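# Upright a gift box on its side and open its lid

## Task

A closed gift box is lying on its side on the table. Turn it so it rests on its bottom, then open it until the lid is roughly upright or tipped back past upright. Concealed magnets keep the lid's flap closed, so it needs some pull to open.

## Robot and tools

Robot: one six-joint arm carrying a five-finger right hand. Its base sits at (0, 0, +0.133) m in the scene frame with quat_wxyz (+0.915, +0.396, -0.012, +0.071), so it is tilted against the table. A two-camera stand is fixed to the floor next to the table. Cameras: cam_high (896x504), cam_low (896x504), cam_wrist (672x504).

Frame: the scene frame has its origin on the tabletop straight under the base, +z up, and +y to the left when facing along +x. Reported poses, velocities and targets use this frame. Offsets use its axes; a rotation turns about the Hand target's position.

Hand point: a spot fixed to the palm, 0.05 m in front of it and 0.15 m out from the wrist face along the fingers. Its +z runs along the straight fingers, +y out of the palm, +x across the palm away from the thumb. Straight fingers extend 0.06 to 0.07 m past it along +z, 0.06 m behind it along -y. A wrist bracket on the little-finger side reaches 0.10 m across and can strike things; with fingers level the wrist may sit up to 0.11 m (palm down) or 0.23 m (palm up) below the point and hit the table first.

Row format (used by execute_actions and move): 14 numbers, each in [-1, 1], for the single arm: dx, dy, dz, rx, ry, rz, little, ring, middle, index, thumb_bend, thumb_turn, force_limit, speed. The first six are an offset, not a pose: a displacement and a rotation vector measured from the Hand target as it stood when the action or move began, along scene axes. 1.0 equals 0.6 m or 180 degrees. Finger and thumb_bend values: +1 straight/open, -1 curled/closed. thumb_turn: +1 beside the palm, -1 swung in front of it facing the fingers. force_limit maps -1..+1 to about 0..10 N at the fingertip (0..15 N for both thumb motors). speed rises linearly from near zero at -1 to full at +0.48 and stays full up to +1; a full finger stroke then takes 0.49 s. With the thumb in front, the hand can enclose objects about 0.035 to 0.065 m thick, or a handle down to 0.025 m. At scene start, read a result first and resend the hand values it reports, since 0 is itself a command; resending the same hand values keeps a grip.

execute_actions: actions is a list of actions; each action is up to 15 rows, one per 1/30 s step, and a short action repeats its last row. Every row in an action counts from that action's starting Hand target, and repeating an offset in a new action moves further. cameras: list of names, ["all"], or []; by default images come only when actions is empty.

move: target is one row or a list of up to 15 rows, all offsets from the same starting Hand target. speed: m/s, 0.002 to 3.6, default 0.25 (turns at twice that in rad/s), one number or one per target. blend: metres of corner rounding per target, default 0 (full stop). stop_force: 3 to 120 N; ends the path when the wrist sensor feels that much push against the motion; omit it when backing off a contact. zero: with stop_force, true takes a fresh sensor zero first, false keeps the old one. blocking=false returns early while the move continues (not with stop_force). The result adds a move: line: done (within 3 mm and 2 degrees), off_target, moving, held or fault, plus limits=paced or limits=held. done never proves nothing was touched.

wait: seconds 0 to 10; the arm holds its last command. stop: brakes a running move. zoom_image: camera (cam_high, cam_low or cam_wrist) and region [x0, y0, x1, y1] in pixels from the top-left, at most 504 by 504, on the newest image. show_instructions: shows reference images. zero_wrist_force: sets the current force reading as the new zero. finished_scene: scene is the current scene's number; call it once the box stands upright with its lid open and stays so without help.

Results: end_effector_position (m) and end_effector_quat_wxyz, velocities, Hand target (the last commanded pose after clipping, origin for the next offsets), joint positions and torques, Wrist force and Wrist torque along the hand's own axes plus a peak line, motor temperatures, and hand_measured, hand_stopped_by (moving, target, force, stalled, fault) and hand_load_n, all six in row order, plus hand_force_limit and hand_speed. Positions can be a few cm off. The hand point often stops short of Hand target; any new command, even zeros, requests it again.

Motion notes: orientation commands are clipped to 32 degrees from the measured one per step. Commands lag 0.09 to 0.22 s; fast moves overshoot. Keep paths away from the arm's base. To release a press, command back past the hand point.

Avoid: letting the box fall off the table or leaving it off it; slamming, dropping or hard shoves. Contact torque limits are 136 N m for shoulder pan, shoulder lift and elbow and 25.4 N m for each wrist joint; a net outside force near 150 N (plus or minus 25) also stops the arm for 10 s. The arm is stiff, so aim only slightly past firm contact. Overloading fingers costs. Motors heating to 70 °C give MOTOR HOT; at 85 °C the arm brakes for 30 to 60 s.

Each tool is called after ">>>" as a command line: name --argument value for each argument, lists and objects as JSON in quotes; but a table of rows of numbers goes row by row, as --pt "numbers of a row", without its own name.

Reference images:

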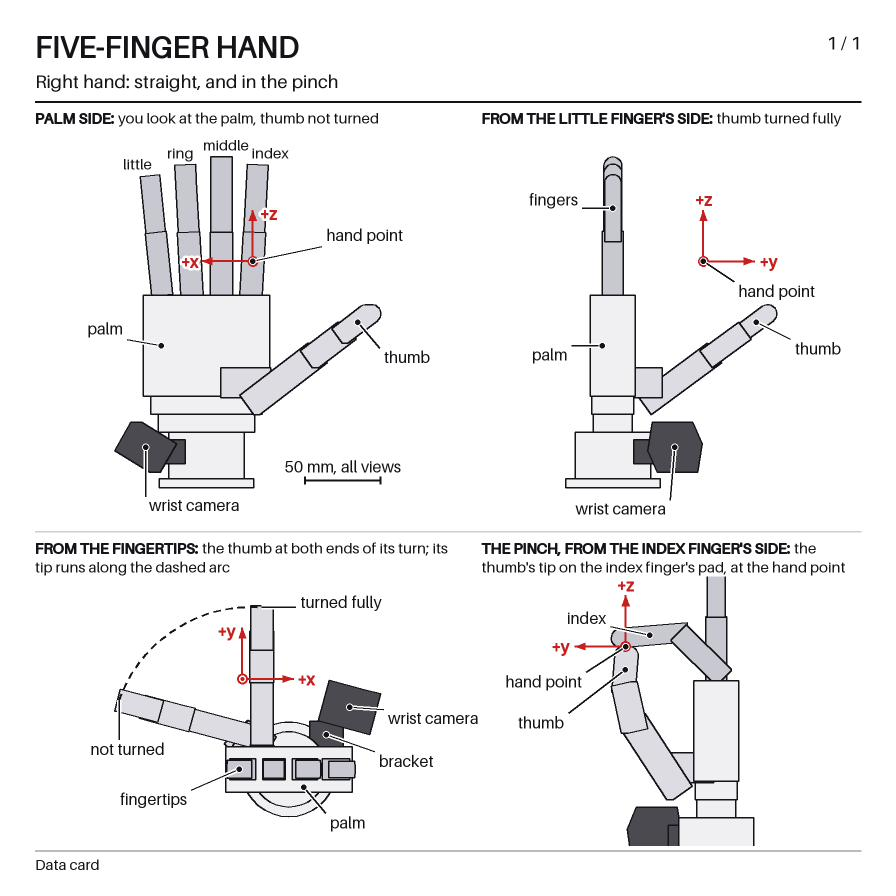

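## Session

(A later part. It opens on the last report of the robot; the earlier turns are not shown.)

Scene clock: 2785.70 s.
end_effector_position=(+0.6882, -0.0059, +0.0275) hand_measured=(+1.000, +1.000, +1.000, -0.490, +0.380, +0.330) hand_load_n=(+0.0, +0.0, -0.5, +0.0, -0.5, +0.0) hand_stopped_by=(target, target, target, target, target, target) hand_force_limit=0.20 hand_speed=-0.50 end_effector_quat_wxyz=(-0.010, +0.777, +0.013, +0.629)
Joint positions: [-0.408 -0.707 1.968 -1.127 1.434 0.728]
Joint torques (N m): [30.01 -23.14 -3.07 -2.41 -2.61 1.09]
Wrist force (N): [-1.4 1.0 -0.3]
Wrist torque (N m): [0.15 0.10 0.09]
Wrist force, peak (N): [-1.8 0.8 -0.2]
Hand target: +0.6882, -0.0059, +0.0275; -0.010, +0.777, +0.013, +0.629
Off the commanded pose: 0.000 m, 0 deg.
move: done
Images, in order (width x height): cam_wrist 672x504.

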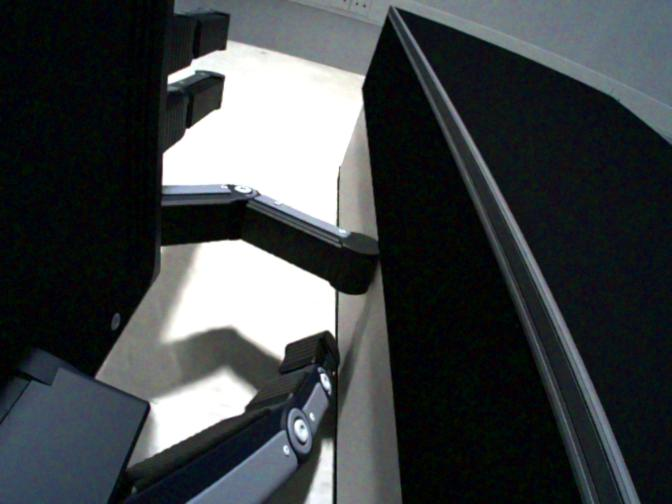

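>>> move --pt "0 0 0 0 0 0 1 1 1 -0.49 0.38 0.2 0.2 -0.5" --pt "0 0 0 0 0 0 1 1 1 -0.49 0.47 0.2 0.2 -0.5" --pt "0 0 0 0 0 0 1 1 1 -0.49 0.47 0.28 0.2 -0.6" --speed 0.01 --cameras '["cam_wrist"]'

>>> zoom_image --camera "cam_wrist" --region '[290, 200, 410, 380]'

Scene clock: 2795.17 s.
end_effector_position=(+0.6883, -0.0059, +0.0275) hand_measured=(+1.000, +1.000, +1.000, -0.490, +0.470, +0.280) hand_load_n=(+0.0, +0.0, +0.0, +0.0, -0.5, -3.5) hand_stopped_by=(target, target, target, target, target, target) hand_force_limit=0.20 hand_speed=-0.60 end_effector_quat_wxyz=(-0.010, +0.777, +0.013, +0.629)
Joint positions: [-0.408 -0.707 1.968 -1.127 1.434 0.728]
Joint torques (N m): [28.82 -27.51 -3.3 -1.28 -1.19 -0.22]
Wrist force (N): [2.2 2.2 -0.9]
Wrist torque (N m): [0.08 0.01 -0.01]
Wrist force, peak (N): [2.4 2.2 -0.8]
Hand target: +0.6882, -0.0059, +0.0275; -0.010, +0.777, +0.013, +0.629
Off the commanded pose: 0.000 m, 0 deg.
move: done
Images, in order (width x height): cam_wrist 672x504.

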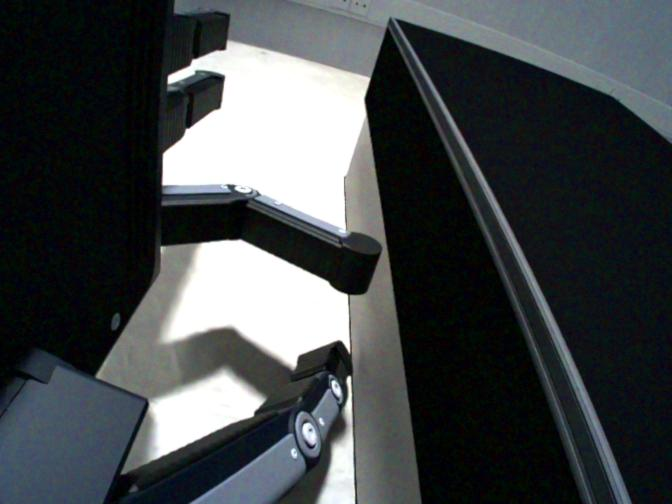

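Scaled by 2.800 from the camera's 672x504 image, which has a finer 960x720 frame.

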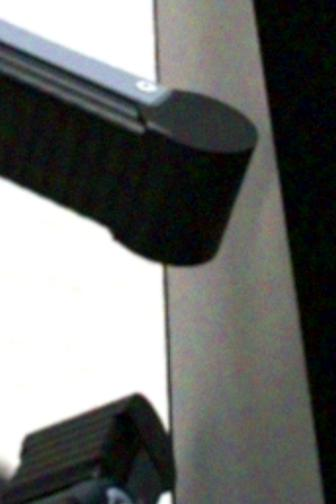

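>>> move --pt "0 0 0 0 0 0 1 1 1 -0.49 0.2 0.2 0.2 -0.4" --pt "0 0 -0.006 0 0 0 1 1 1 -0.49 0.2 0.2 0.2 -0.4" --pt "0 -0.02 -0.006 0 0 0 1 1 1 -0.49 0.2 0.2 0.2 -0.4" --speed 0.01 --cameras '["cam_wrist"]'

>>> zoom_image --camera "cam_wrist" --region '[320, 200, 440, 320]'

>>> move --target '[0, 0, 0.0133, 0, 0, 0, 1, 1, 1, -0.49, 0.2, 0.2, 0.2, -0.4]' --speed 0.005 --stop_force 4 --cameras '["cam_wrist"]'

>>> zoom_image --camera "cam_wrist" --region '[320, 200, 440, 320]'

Scene clock: 2825.73 s.
end_effector_position=(+0.6882, -0.0180, +0.0239) hand_measured=(+1.000, +1.000, +1.000, -0.490, +0.200, +0.200) hand_load_n=(+0.0, +0.0, +0.0, -0.5, +0.0, +0.0) hand_stopped_by=(target, target, target, target, target, target) hand_force_limit=0.20 hand_speed=-0.40 end_effector_quat_wxyz=(-0.010, +0.777, +0.013, +0.629)
Joint positions: [-0.433 -0.723 1.973 -1.116 1.41 0.725]
Joint torques (N m): [37.47 -28.29 4.74 1.02 -2.08 -1.24]
Wrist force (N): [-0.3 0.0 -0.3]
Wrist torque (N m): [0.05 0.01 0.13]
Wrist force, peak (N): [2.6 2.5 -1.1]
Hand target: +0.6882, -0.0179, +0.0239; -0.010, +0.777, +0.013, +0.629
Off the commanded pose: 0.000 m, 0 deg.
move: done
Images, in order (width x height): cam_wrist 672x504.

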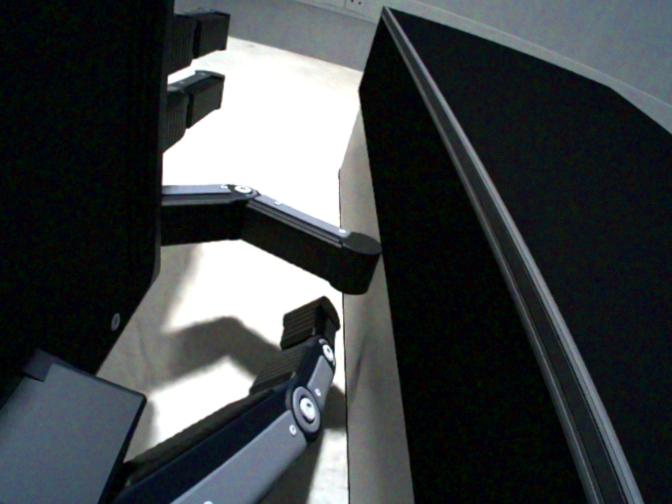

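Scaled by 4.200 from the camera's 672x504 image, which has a finer 960x720 frame.

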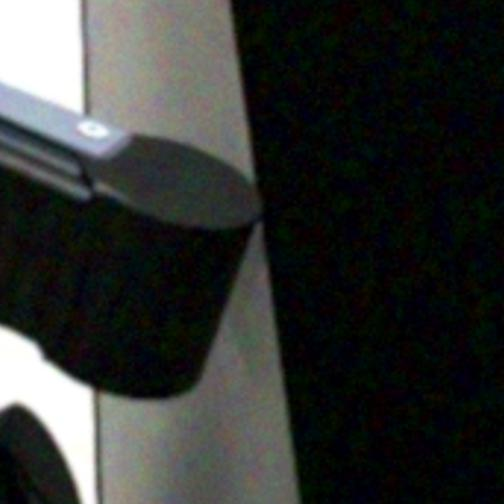

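Scene clock: 2827.90 s.
end_effector_position=(+0.6882, -0.0179, +0.0319) hand_measured=(+1.000, +1.000, +1.000, -0.490, +0.200, +0.200) hand_load_n=(+0.0, +0.0, +0.0, +0.0, +0.0, +0.0) hand_stopped_by=(target, target, target, target, target, target) hand_force_limit=0.20 hand_speed=-0.40 end_effector_quat_wxyz=(-0.010, +0.777, +0.013, +0.629)
Joint positions: [-0.42 -0.736 1.976 -1.106 1.423 0.727]
Joint torques (N m): [30.1 -26.12 3.22 -0.24 -2.43 1.01]
Wrist force (N): [-0.8 0.5 -0.3]
Wrist torque (N m): [0.12 0.07 0.02]
Wrist force, peak (N): [-1.1 0.0 -0.4]
Hand target: +0.6882, -0.0179, +0.0319; -0.010, +0.777, +0.013, +0.629
Off the commanded pose: 0.000 m, 0 deg.
move: done
Images, in order (width x height): cam_wrist 672x504.

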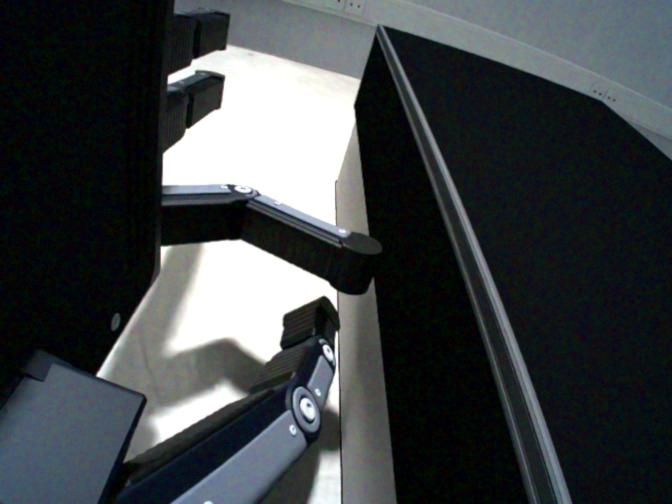

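Scaled by 4.200 from the camera's 672x504 image, which has a finer 960x720 frame.

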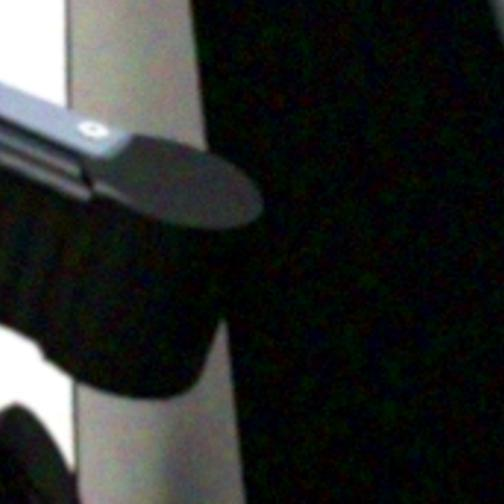

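>>> move --pt "0 0.015 0 0 0 0 1 1 1 -0.49 0.2 0.2 0.2 -0.4" --pt "0 0.015 -0.0225 0 0 0 1 1 1 -0.49 0.2 0.2 0.2 -0.4" --pt "0 -0.01 -0.0225 0 0 0 1 1 1 -0.49 0.2 0.2 0.2 -0.4" --speed 0.02 --cameras '["cam_wrist", "cam_low"]'

>>> zoom_image --camera "cam_wrist" --region '[320, 200, 440, 320]'

>>> zoom_image --camera "cam_low" --region '[500, 190, 720, 350]'

Scene clock: 2840.03 s.
end_effector_position=(+0.6882, -0.0240, +0.0184) hand_measured=(+1.000, +1.000, +1.000, -0.490, +0.200, +0.200) hand_load_n=(+0.0, +0.0, +0.0, +0.0, +0.0, +0.0) hand_stopped_by=(target, target, target, target, target, target) hand_force_limit=0.20 hand_speed=-0.40 end_effector_quat_wxyz=(-0.011, +0.777, +0.013, +0.629)
Joint positions: [-0.451 -0.724 1.973 -1.114 1.392 0.723]
Joint torques (N m): [41.91 -20.8 1.96 -0.94 0.09 -1.02]
Wrist force (N): [-0.5 0.2 -0.3]
Wrist torque (N m): [0.06 0.06 0.09]
Wrist force, peak (N): [-0.6 1.0 -0.6]
Hand target: +0.6882, -0.0239, +0.0184; -0.010, +0.777, +0.013, +0.629
Off the commanded pose: 0.000 m, 0 deg.
move: done
Images, in order (width x height): cam_low 896x504, cam_wrist 672x504.

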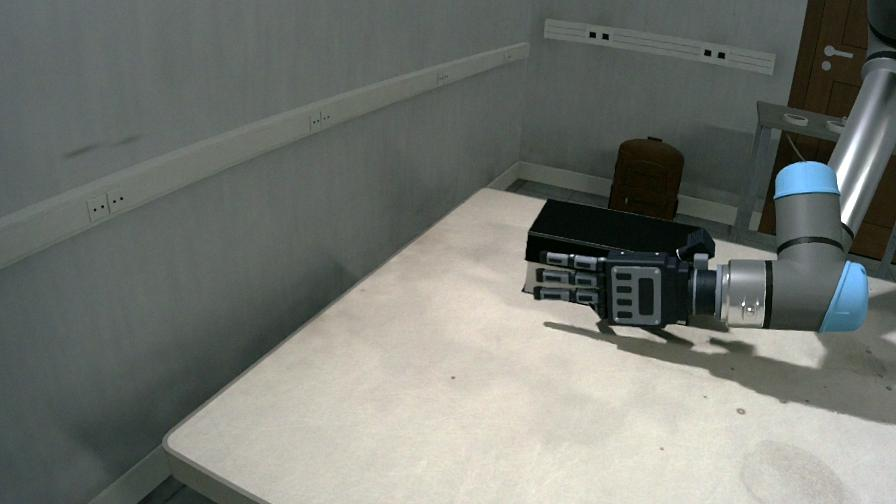

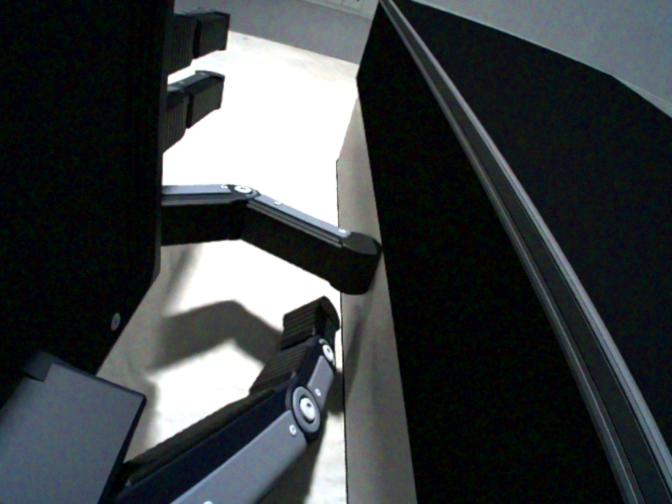

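Scaled by 4.200 from the camera's 672x504 image, which has a finer 960x720 frame.

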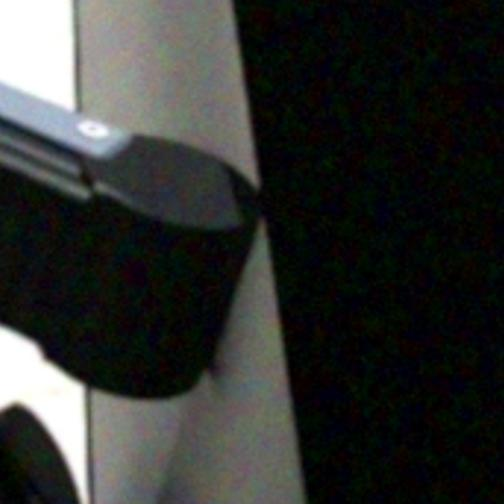

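Scaled by 2.291 from the camera's 896x504 image, which has a finer 1280x720 frame.

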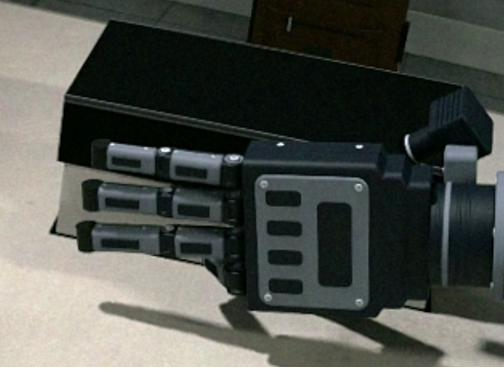

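>>> move --target '[0, 0, 0.0093, 0, 0, 0, 1, 1, 1, -0.49, 0.2, 0.2, 0.2, -0.4]' --speed 0.005 --stop_force 4 --cameras '["cam_wrist", "cam_low"]'

>>> zoom_image --camera "cam_wrist" --region '[320, 200, 440, 320]'

>>> zoom_image --camera "cam_low" --region '[500, 190, 720, 350]'

Scene clock: 2850.53 s.
end_effector_position=(+0.6882, -0.0239, +0.0240) hand_measured=(+1.000, +1.000, +1.000, -0.490, +0.200, +0.200) hand_load_n=(+0.0, +0.0, +0.0, +0.5, +0.0, +0.0) hand_stopped_by=(target, target, target, target, target, target) hand_force_limit=0.20 hand_speed=-0.40 end_effector_quat_wxyz=(-0.010, +0.777, +0.013, +0.629)
Joint positions: [-0.442 -0.733 1.976 -1.108 1.401 0.724]
Joint torques (N m): [31.52 -26.05 4.09 -0.17 -2.6 1.1]
Wrist force (N): [-1.4 1.0 -0.3]
Wrist torque (N m): [0.10 0.06 0.03]
Wrist force, peak (N): [-1.9 0.9 0.0]
Hand target: +0.6882, -0.0239, +0.0239; -0.010, +0.777, +0.013, +0.629
Off the commanded pose: 0.000 m, 0 deg.
move: done
Images, in order (width x height): cam_low 896x504, cam_wrist 672x504.

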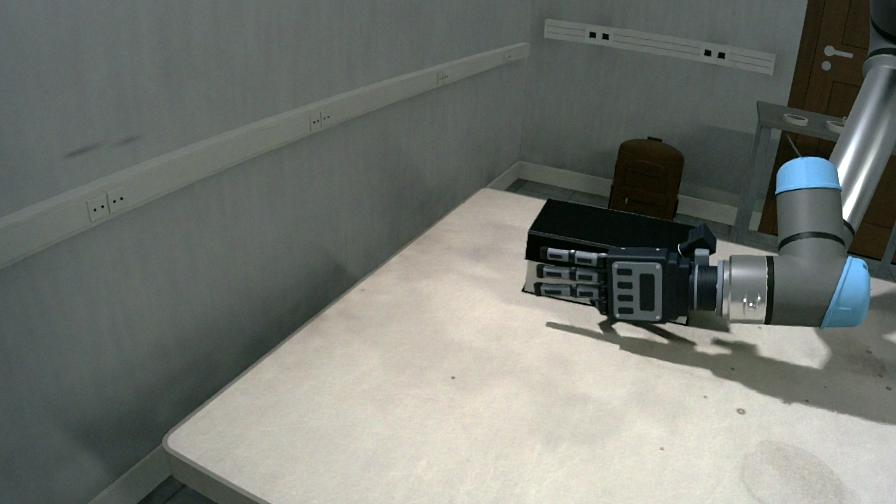

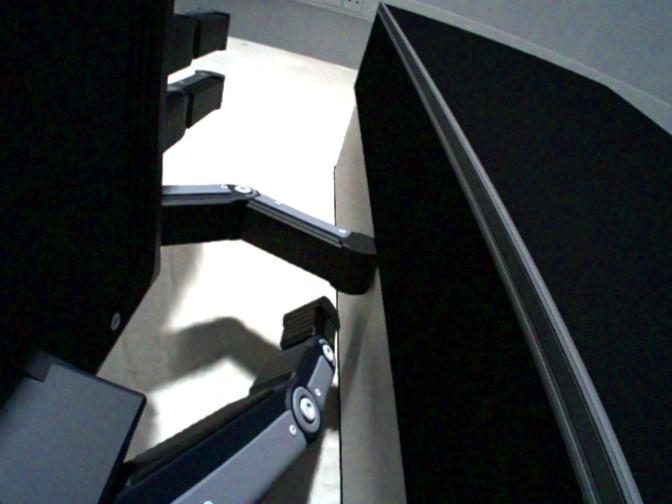

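Scaled by 4.200 from the camera's 672x504 image, which has a finer 960x720 frame.

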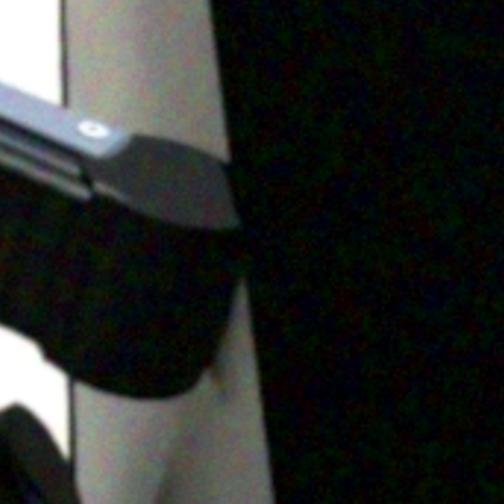

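Scaled by 2.291 from the camera's 896x504 image, which has a finer 1280x720 frame.

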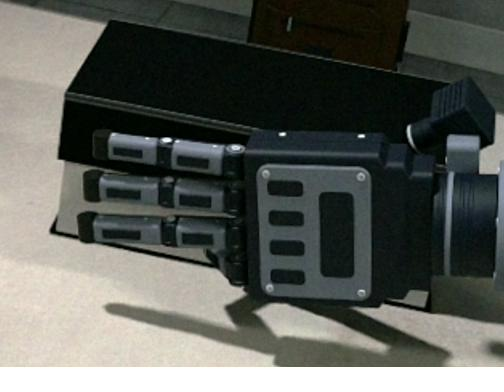

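>>> move --pt "0 0 0 0 0 0 1 1 1 -0.49 0.37 0.2 0.2 -0.5" --pt "0 0 0 0 0 0 1 1 1 -0.49 0.37 0.28 0.2 -0.6" --speed 0.01 --cameras '["cam_wrist"]'

>>> zoom_image --camera "cam_wrist" --region '[280, 210, 420, 410]'

Scene clock: 2859.50 s.
end_effector_position=(+0.6883, -0.0239, +0.0239) hand_measured=(+1.000, +1.000, +1.000, -0.490, +0.370, +0.278) hand_load_n=(+0.0, +0.0, +0.0, +0.0, -1.5, -6.5) hand_stopped_by=(target, target, target, target, target, target) hand_force_limit=0.20 hand_speed=-0.60 end_effector_quat_wxyz=(-0.010, +0.777, +0.013, +0.629)
Joint positions: [-0.442 -0.733 1.976 -1.108 1.401 0.724]
Joint torques (N m): [28.38 -25.95 -1.57 -0.41 -2.1 -0.25]
Wrist force (N): [5.2 3.0 -2.0]
Wrist torque (N m): [0.06 -0.09 -0.10]
Wrist force, peak (N): [5.4 3.2 -1.9]
Hand target: +0.6882, -0.0239, +0.0239; -0.010, +0.777, +0.013, +0.629
Off the commanded pose: 0.000 m, 0 deg.
move: done
Images, in order (width x height): cam_wrist 672x504.

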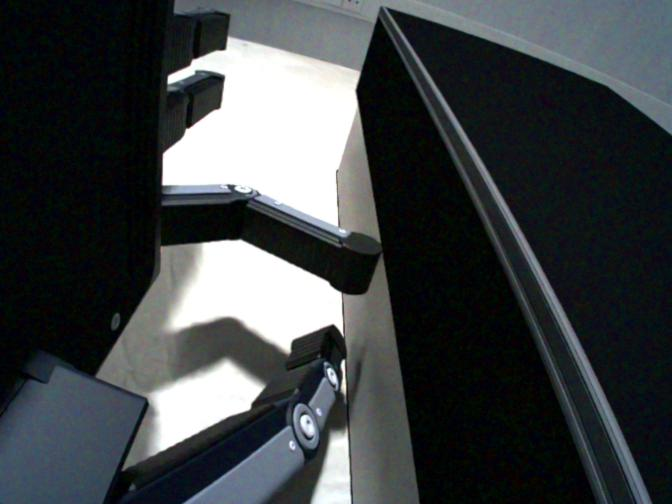

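Scaled by 2.520 from the camera's 672x504 image, which has a finer 960x720 frame.

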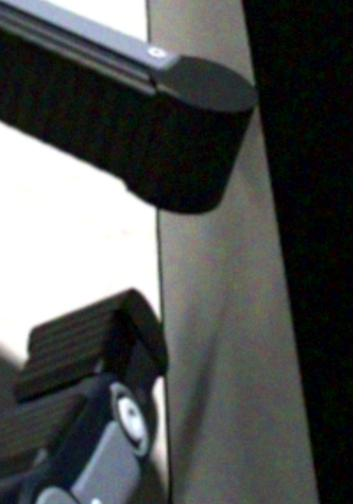

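>>> move --pt "0 0 0 0 0 0 1 1 1 -0.49 0.2 0.278 0.2 -0.5" --pt "0 0 -0.0092 0 0 0 1 1 1 -0.49 0.2 0.2 0.2 -0.5" --pt "0 -0.014 -0.0092 0 0 0 1 1 1 -0.49 0.2 0.2 0.2 -0.5" --pt "0 -0.014 0.001 0 0 0 1 1 1 -0.49 0.2 0.2 0.2 -0.5" --speed 0.01 --cameras '["cam_wrist"]'

>>> zoom_image --camera "cam_wrist" --region '[280, 210, 420, 410]'

Scene clock: 2874.70 s.
end_effector_position=(+0.6882, -0.0323, +0.0246) hand_measured=(+1.000, +1.000, +1.000, -0.490, +0.200, +0.200) hand_load_n=(+0.0, +0.0, +0.0, +0.5, +0.0, +0.0) hand_stopped_by=(target, target, target, target, target, target) hand_force_limit=0.20 hand_speed=-0.50 end_effector_quat_wxyz=(-0.010, +0.777, +0.013, +0.629)
Joint positions: [-0.454 -0.749 1.98 -1.096 1.389 0.722]
Joint torques (N m): [32.99 -29.1 5.17 1.2 -1.03 1.4]
Wrist force (N): [-1.6 0.9 -0.3]
Wrist torque (N m): [0.08 0.10 0.02]
Wrist force, peak (N): [8.3 0.4 -6.0]
Hand target: +0.6882, -0.0323, +0.0245; -0.010, +0.777, +0.013, +0.629
Off the commanded pose: 0.000 m, 0 deg.
move: done
Images, in order (width x height): cam_wrist 672x504.

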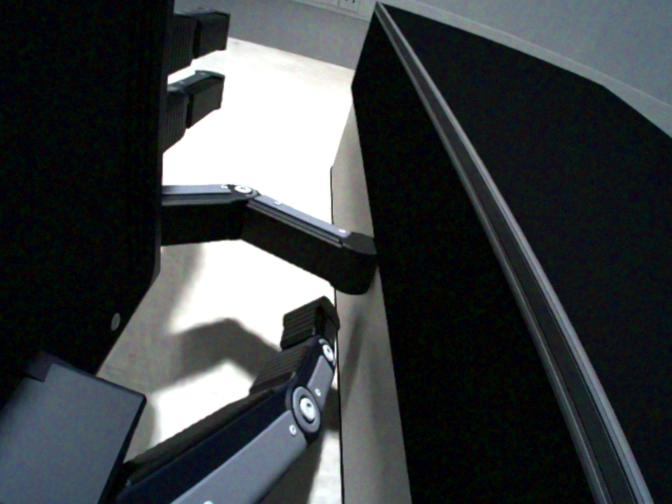

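Scaled by 2.520 from the camera's 672x504 image, which has a finer 960x720 frame.

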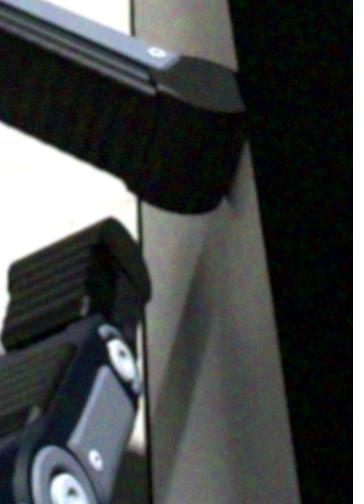

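>>> move --pt "0 0 0 0 0 0 1 1 1 -0.49 0.22 0.22 0.2 -0.5" --pt "0 0 0 0 0 0 1 1 1 -0.49 0.24 0.24 0.2 -0.5" --pt "0 0 0 0 0 0 1 1 1 -0.49 0.27 0.26 0.2 -0.5" --pt "0 0 0 0 0 0 1 1 1 -0.49 0.3 0.28 0.2 -0.5" --speed 0.01 --cameras '["cam_wrist"]'

>>> zoom_image --camera "cam_wrist" --region '[280, 210, 420, 410]'

Scene clock: 2880.70 s.
end_effector_position=(+0.6882, -0.0323, +0.0245) hand_measured=(+1.000, +1.000, +1.000, -0.490, +0.300, +0.280) hand_load_n=(+0.0, +0.0, +0.0, +0.5, +0.0, +0.0) hand_stopped_by=(target, target, target, target, target, target) hand_force_limit=0.20 hand_speed=-0.50 end_effector_quat_wxyz=(-0.010, +0.777, +0.013, +0.629)
Joint positions: [-0.454 -0.749 1.98 -1.096 1.389 0.722]
Joint torques (N m): [28.64 -23.41 -3.93 -2.12 -3.01 -0.32]
Wrist force (N): [-1.3 1.2 0.1]
Wrist torque (N m): [0.11 0.02 0.05]
Wrist force, peak (N): [-2.0 1.1 -0.2]
Hand target: +0.6882, -0.0323, +0.0245; -0.010, +0.777, +0.013, +0.629
Off the commanded pose: 0.000 m, 0 deg.
move: done
Images, in order (width x height): cam_wrist 672x504.

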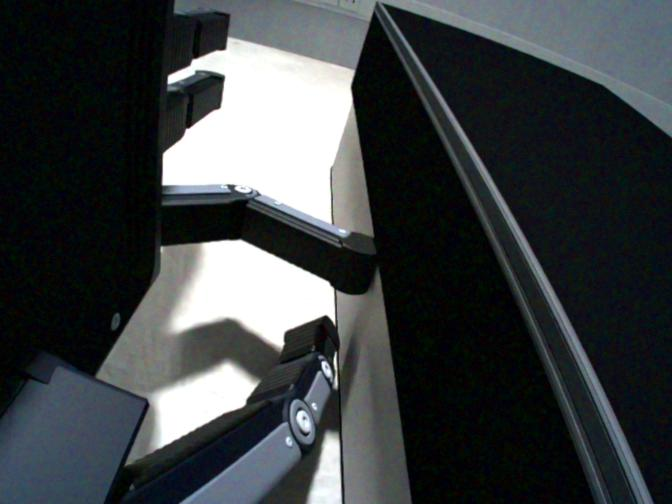

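Scaled by 2.520 from the camera's 672x504 image, which has a finer 960x720 frame.

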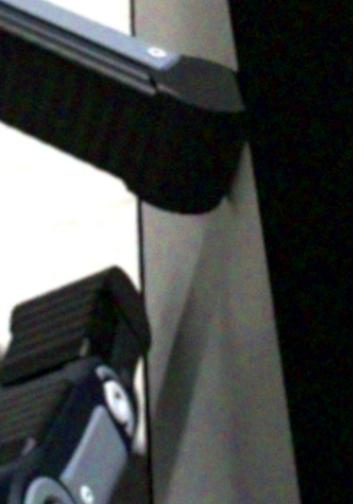

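>>> move --pt "0 0 0 0 0 0 1 1 1 -0.49 0.33 0.28 0.2 -0.6" --pt "0 0 0 0 0 0 1 1 1 -0.49 0.345 0.284 0.2 -0.6" --speed 0.01 --cameras '["cam_wrist"]'

>>> zoom_image --camera "cam_wrist" --region '[280, 210, 420, 410]'

Scene clock: 2887.30 s.
end_effector_position=(+0.6882, -0.0323, +0.0245) hand_measured=(+1.000, +1.000, +1.000, -0.490, +0.344, +0.284) hand_load_n=(+0.0, +0.0, -0.5, +0.5, -1.5, -0.5) hand_stopped_by=(target, target, target, target, target, target) hand_force_limit=0.20 hand_speed=-0.60 end_effector_quat_wxyz=(-0.010, +0.777, +0.013, +0.629)
Joint positions: [-0.454 -0.749 1.98 -1.096 1.389 0.722]
Joint torques (N m): [29.97 -23.69 -2.38 -2.14 -2.29 -0.29]
Wrist force (N): [-0.4 0.4 0.3]
Wrist torque (N m): [0.05 0.08 0.03]
Wrist force, peak (N): [-1.8 1.1 -0.2]
Hand target: +0.6882, -0.0323, +0.0245; -0.010, +0.777, +0.013, +0.629
Off the commanded pose: 0.000 m, 0 deg.
move: done
Images, in order (width x height): cam_wrist 672x504.

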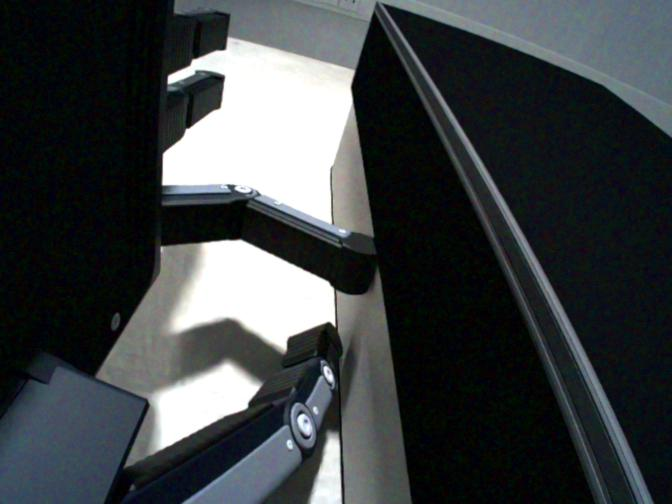

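Scaled by 2.520 from the camera's 672x504 image, which has a finer 960x720 frame.

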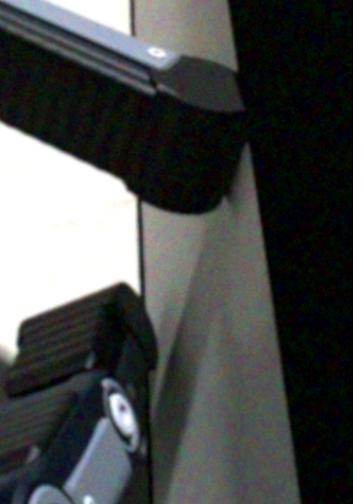

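>>> move --pt "0 0 0 0 0 0 1 1 1 -0.49 0.345 0.265 0.2 -0.6" --pt "0 0 0 0 0 0 1 1 1 -0.49 0.37 0.26 0.2 -0.6" --speed 0.01 --cameras '["cam_wrist"]'

>>> zoom_image --camera "cam_wrist" --region '[280, 210, 420, 410]'

Scene clock: 2892.97 s.
end_effector_position=(+0.6882, -0.0323, +0.0245) hand_measured=(+1.000, +1.000, +1.000, -0.490, +0.368, +0.260) hand_load_n=(+0.0, +0.0, +0.0, +0.0, -1.5, -0.5) hand_stopped_by=(target, target, target, target, target, target) hand_force_limit=0.20 hand_speed=-0.60 end_effector_quat_wxyz=(-0.010, +0.777, +0.013, +0.629)
Joint positions: [-0.454 -0.749 1.98 -1.096 1.389 0.722]
Joint torques (N m): [31.9 -23.95 -2 -1.89 -1.32 -0.32]
Wrist force (N): [-0.3 0.2 -0.2]
Wrist torque (N m): [0.08 0.09 0.04]
Wrist force, peak (N): [-1.4 0.7 0.2]
Hand target: +0.6882, -0.0323, +0.0245; -0.010, +0.777, +0.013, +0.629
Off the commanded pose: 0.000 m, 0 deg.
move: done
Images, in order (width x height): cam_wrist 672x504.

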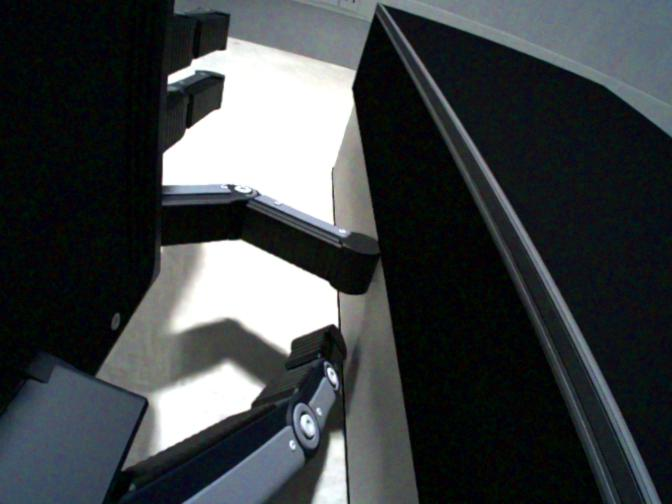

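Scaled by 2.520 from the camera's 672x504 image, which has a finer 960x720 frame.

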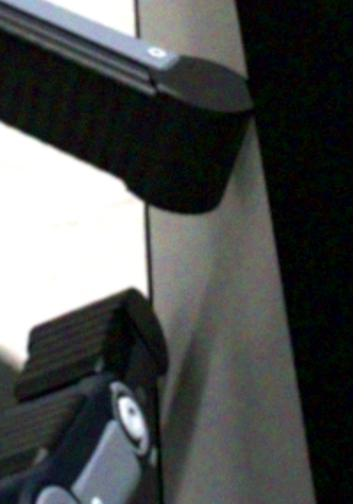

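>>> move --pt "0 0 0 0 0 0 1 1 1 -0.49 0.2 0.26 0.2 -0.5" --pt "0 0 -0.0102 0 0 0 1 1 1 -0.49 0.2 0.2 0.2 -0.5" --pt "0 -0.011 -0.0102 0 0 0 1 1 1 -0.49 0.2 0.2 0.2 -0.5" --pt "0 -0.011 0 0 0 0 1 1 1 -0.49 0.24 0.24 0.2 -0.5" --pt "0 -0.011 0 0 0 0 1 1 1 -0.49 0.3 0.28 0.2 -0.5" --pt "0 -0.011 0 0 0 0 1 1 1 -0.49 0.34 0.285 0.2 -0.6" --pt "0 -0.011 0 0 0 0 1 1 1 -0.49 0.342 0.30 0.2 -0.6" --speed 0.01 --cameras '["cam_wrist"]'

>>> zoom_image --camera "cam_wrist" --region '[280, 210, 420, 410]'

Scene clock: 2913.70 s.
end_effector_position=(+0.6882, -0.0389, +0.0245) hand_measured=(+1.000, +1.000, +1.000, -0.490, +0.340, +0.300) hand_load_n=(+0.0, +0.0, +0.0, +0.5, -1.5, -2.0) hand_stopped_by=(target, target, target, target, target, target) hand_force_limit=0.20 hand_speed=-0.60 end_effector_quat_wxyz=(-0.010, +0.777, +0.013, +0.629)
Joint positions: [-0.464 -0.761 1.983 -1.087 1.379 0.721]
Joint torques (N m): [28.45 -23.84 -3.05 -2.09 -2.36 -0.32]
Wrist force (N): [0.6 1.7 0.3]
Wrist torque (N m): [0.11 0.07 0.01]
Wrist force, peak (N): [5.7 0.2 -4.2]
Hand target: +0.6882, -0.0389, +0.0245; -0.010, +0.777, +0.013, +0.629
Off the commanded pose: 0.000 m, 0 deg.
move: done
Images, in order (width x height): cam_wrist 672x504.

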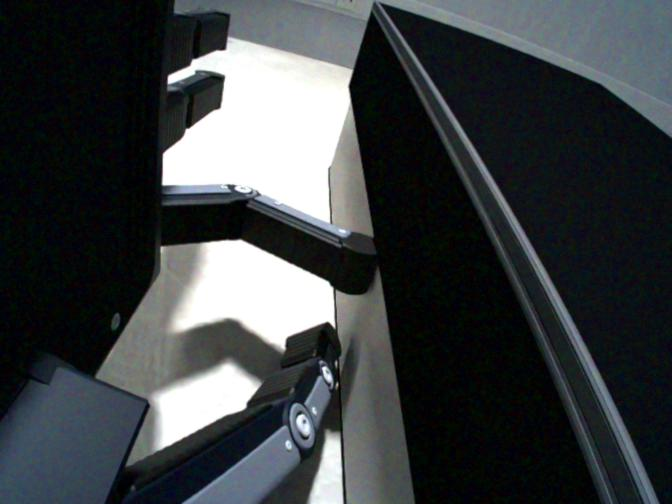

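Scaled by 2.520 from the camera's 672x504 image, which has a finer 960x720 frame.

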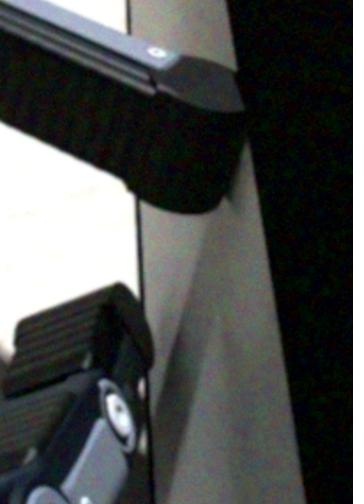

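>>> move --pt "0 0 0 0 0 0 1 1 1 -0.49 0.35 0.32 0.2 -0.6" --pt "0 0 0 0 0 0 1 1 1 -0.49 0.36 0.335 0.2 -0.6" --speed 0.01 --cameras '["cam_wrist"]'

>>> zoom_image --camera "cam_wrist" --region '[280, 210, 420, 410]'

Scene clock: 2918.90 s.
end_effector_position=(+0.6883, -0.0389, +0.0245) hand_measured=(+1.000, +1.000, +1.000, -0.490, +0.356, +0.334) hand_load_n=(+0.0, +0.0, +0.0, +0.5, -5.5, -8.0) hand_stopped_by=(target, target, target, target, target, target) hand_force_limit=0.20 hand_speed=-0.60 end_effector_quat_wxyz=(-0.010, +0.777, +0.013, +0.629)
Joint positions: [-0.464 -0.761 1.983 -1.087 1.379 0.721]
Joint torques (N m): [28.79 -23.32 1.43 2.05 0.64 -0.22]
Wrist force (N): [7.2 2.9 0.5]
Wrist torque (N m): [0.08 -0.05 -0.04]
Wrist force, peak (N): [7.2 3.1 1.2]
Hand target: +0.6882, -0.0389, +0.0245; -0.010, +0.777, +0.013, +0.629
Off the commanded pose: 0.000 m, 0 deg.
move: done
Images, in order (width x height): cam_wrist 672x504.

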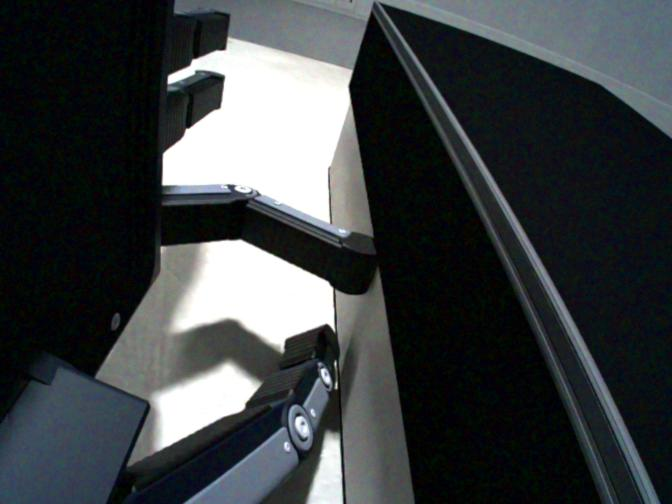

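Scaled by 2.520 from the camera's 672x504 image, which has a finer 960x720 frame.

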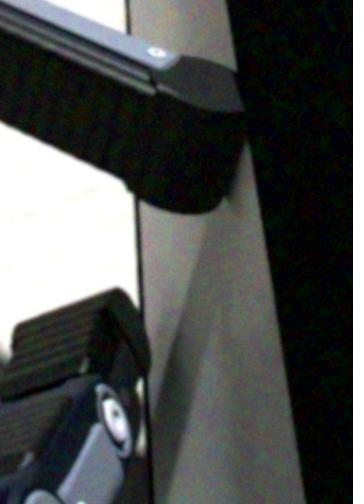

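>>> move --pt "0 0 0.0017 0 0 0 1 1 1 -0.49 0.36 0.335 0.2 -0.6" --pt "0 0 0.0017 0 0 0 1 1 1 -0.49 0.37 0.355 0.2 -0.6" --pt "0 0 0.0033 0 0 0 1 1 1 -0.49 0.37 0.355 0.2 -0.6" --pt "0 0 0.0033 0 0 0 1 1 1 -0.49 0.382 0.376 0.2 -0.6" --speed 0.01 --cameras '["cam_wrist", "cam_low"]'

>>> zoom_image --camera "cam_wrist" --region '[280, 210, 420, 410]'

>>> zoom_image --camera "cam_low" --region '[500, 190, 720, 350]'

Scene clock: 2926.20 s.
end_effector_position=(+0.6882, -0.0389, +0.0265) hand_measured=(+1.000, +1.000, +1.000, -0.490, +0.378, +0.374) hand_load_n=(+0.0, +0.0, +0.0, +0.5, -5.5, -7.0) hand_stopped_by=(target, target, target, target, target, target) hand_force_limit=0.20 hand_speed=-0.60 end_effector_quat_wxyz=(-0.010, +0.777, +0.013, +0.629)
Joint positions: [-0.461 -0.764 1.984 -1.084 1.382 0.721]
Joint torques (N m): [36.25 -31.87 6.02 1.24 -1.32 1.23]
Wrist force (N): [5.9 2.7 1.4]
Wrist torque (N m): [0.08 0.01 -0.03]
Wrist force, peak (N): [7.3 3.2 0.8]
Hand target: +0.6882, -0.0389, +0.0265; -0.010, +0.777, +0.013, +0.629
Off the commanded pose: 0.000 m, 0 deg.
move: done
Images, in order (width x height): cam_low 896x504, cam_wrist 672x504.

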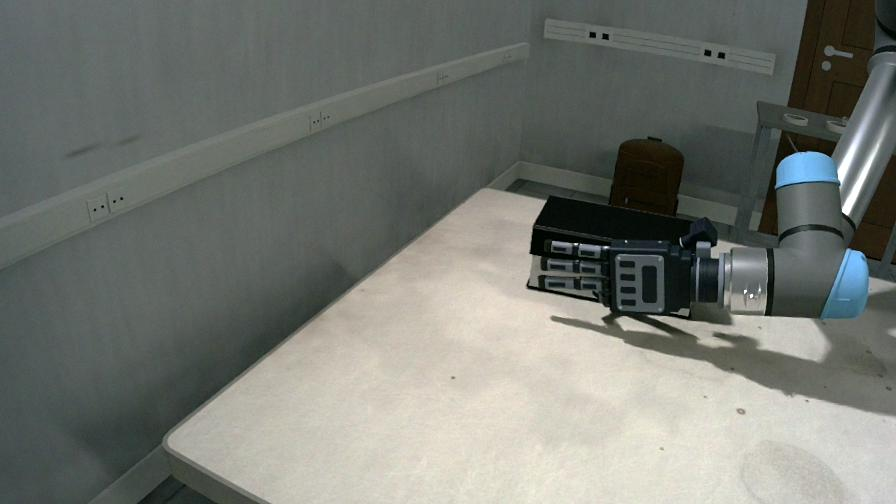

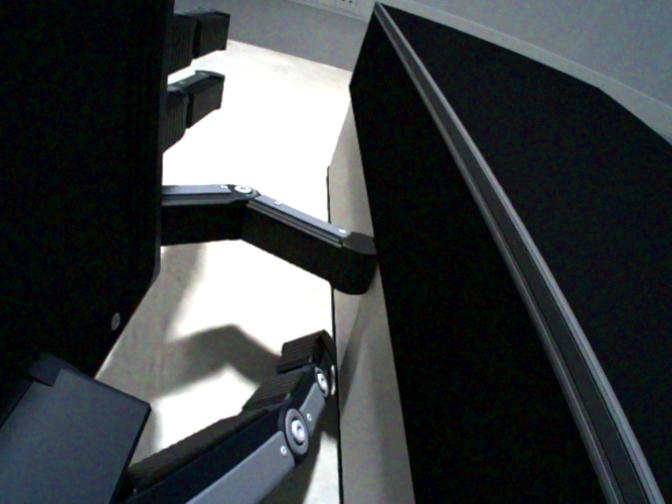

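Scaled by 2.520 from the camera's 672x504 image, which has a finer 960x720 frame.

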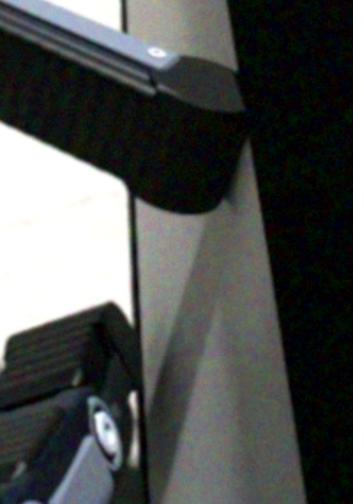

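Scaled by 2.291 from the camera's 896x504 image, which has a finer 1280x720 frame.

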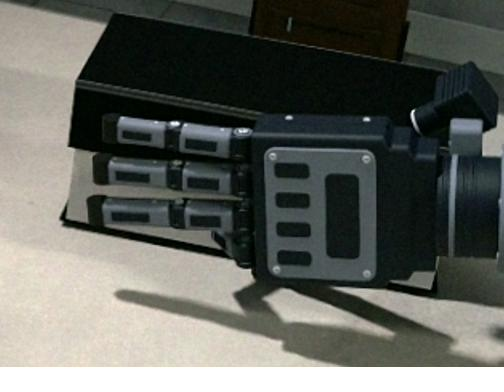

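>>> move --pt "0 0 0 0 0 0 1 1 1 -0.49 0.2 0.374 0.2 -0.5" --pt "0 0 -0.012 0 0 0 1 1 1 -0.49 0.1 0.2 0.2 -0.5" --pt "0 0.1 -0.012 0 0 0 1 1 1 -0.49 0.1 0.2 0.2 -0.5" --pt "0 0.1667 0.2 0 0 0 1 1 1 -0.49 0.1 0.2 0.2 -0.5" --speed '[0.01, 0.01, 0.04, 0.1]' --cameras '["all"]'

>>> zoom_image --camera "cam_low" --region '[500, 180, 720, 340]'

>>> zoom_image --camera "cam_high" --region '[340, 270, 490, 420]'

Scene clock: 3005.90 s.
end_effector_position=(+0.6883, +0.0610, +0.1465) hand_measured=(+1.000, +1.000, +1.000, -0.490, +0.100, +0.200) hand_load_n=(-0.5, +0.0, +0.0, +0.0, +0.0, +0.0) hand_stopped_by=(target, target, target, target, target, target) hand_force_limit=0.20 hand_speed=-0.50 end_effector_quat_wxyz=(-0.010, +0.777, +0.013, +0.629)
Joint positions: [-0.109 -0.764 1.917 -1.019 1.731 0.768]
Joint torques (N m): [32.35 -21.42 2.11 -3.07 -2.83 -0.92]
Wrist force (N): [-0.4 0.8 -0.2]
Wrist torque (N m): [0.12 0.04 0.04]
Wrist force, peak (N): [17.7 -0.6 -11.5]
Hand target: +0.6882, +0.0611, +0.1465; -0.010, +0.777, +0.013, +0.629
Off the commanded pose: 0.000 m, 0 deg.
move: done

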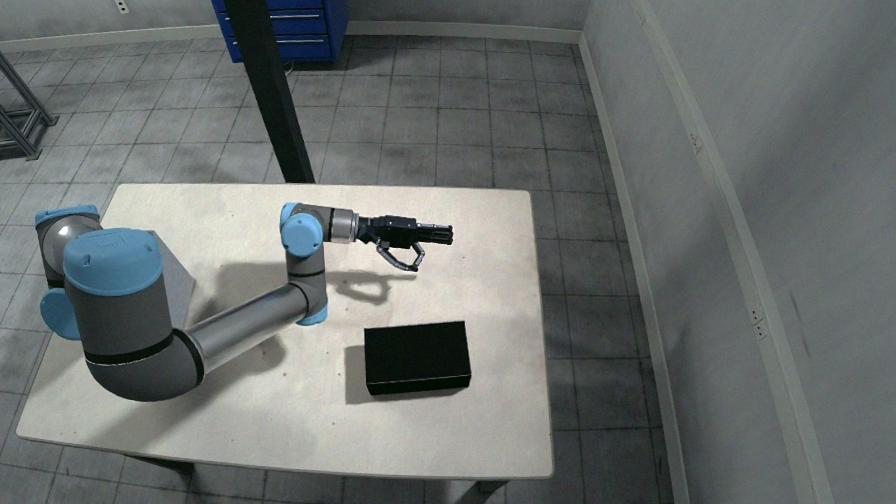

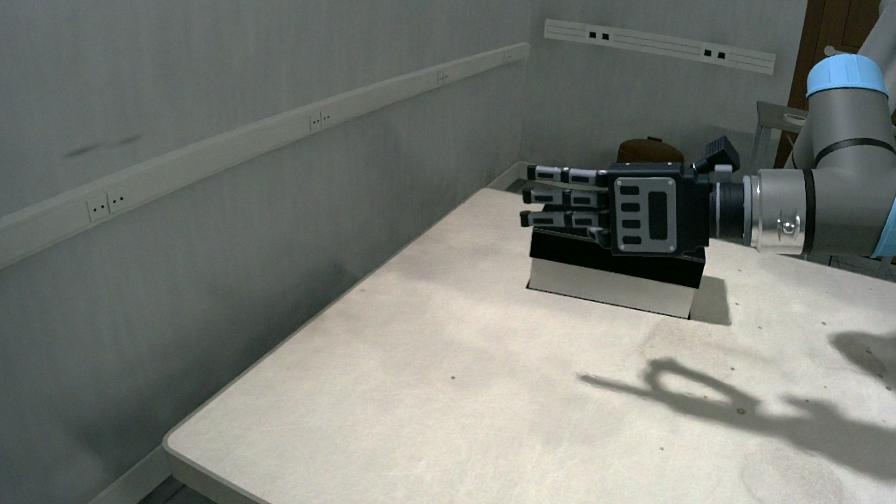

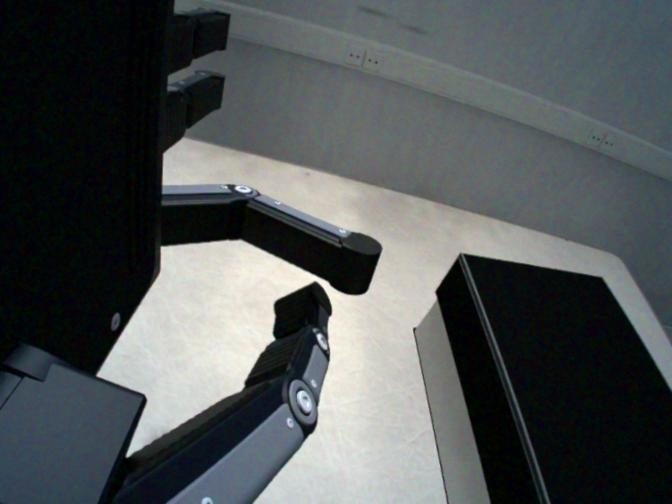

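Scaled by 2.291 from the camera's 896x504 image, which has a finer 1280x720 frame.

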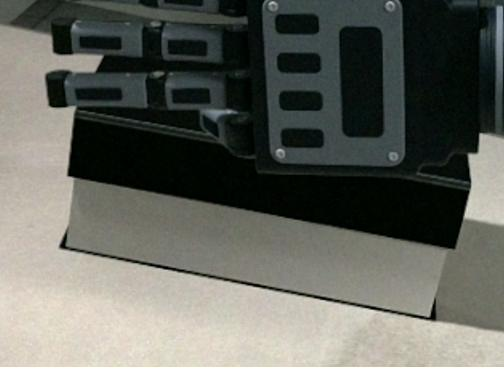

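Scaled by 3.360 from the camera's 896x504 image, which has a finer 1280x720 frame.

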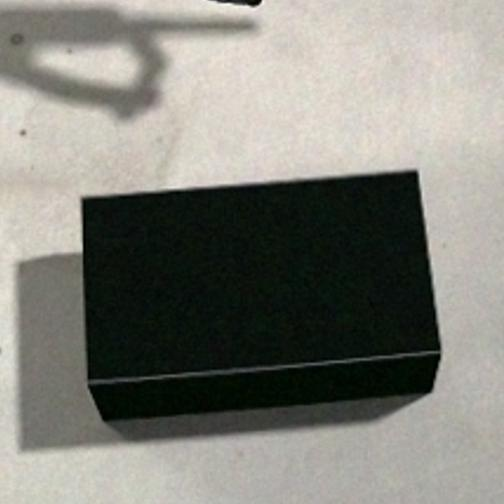

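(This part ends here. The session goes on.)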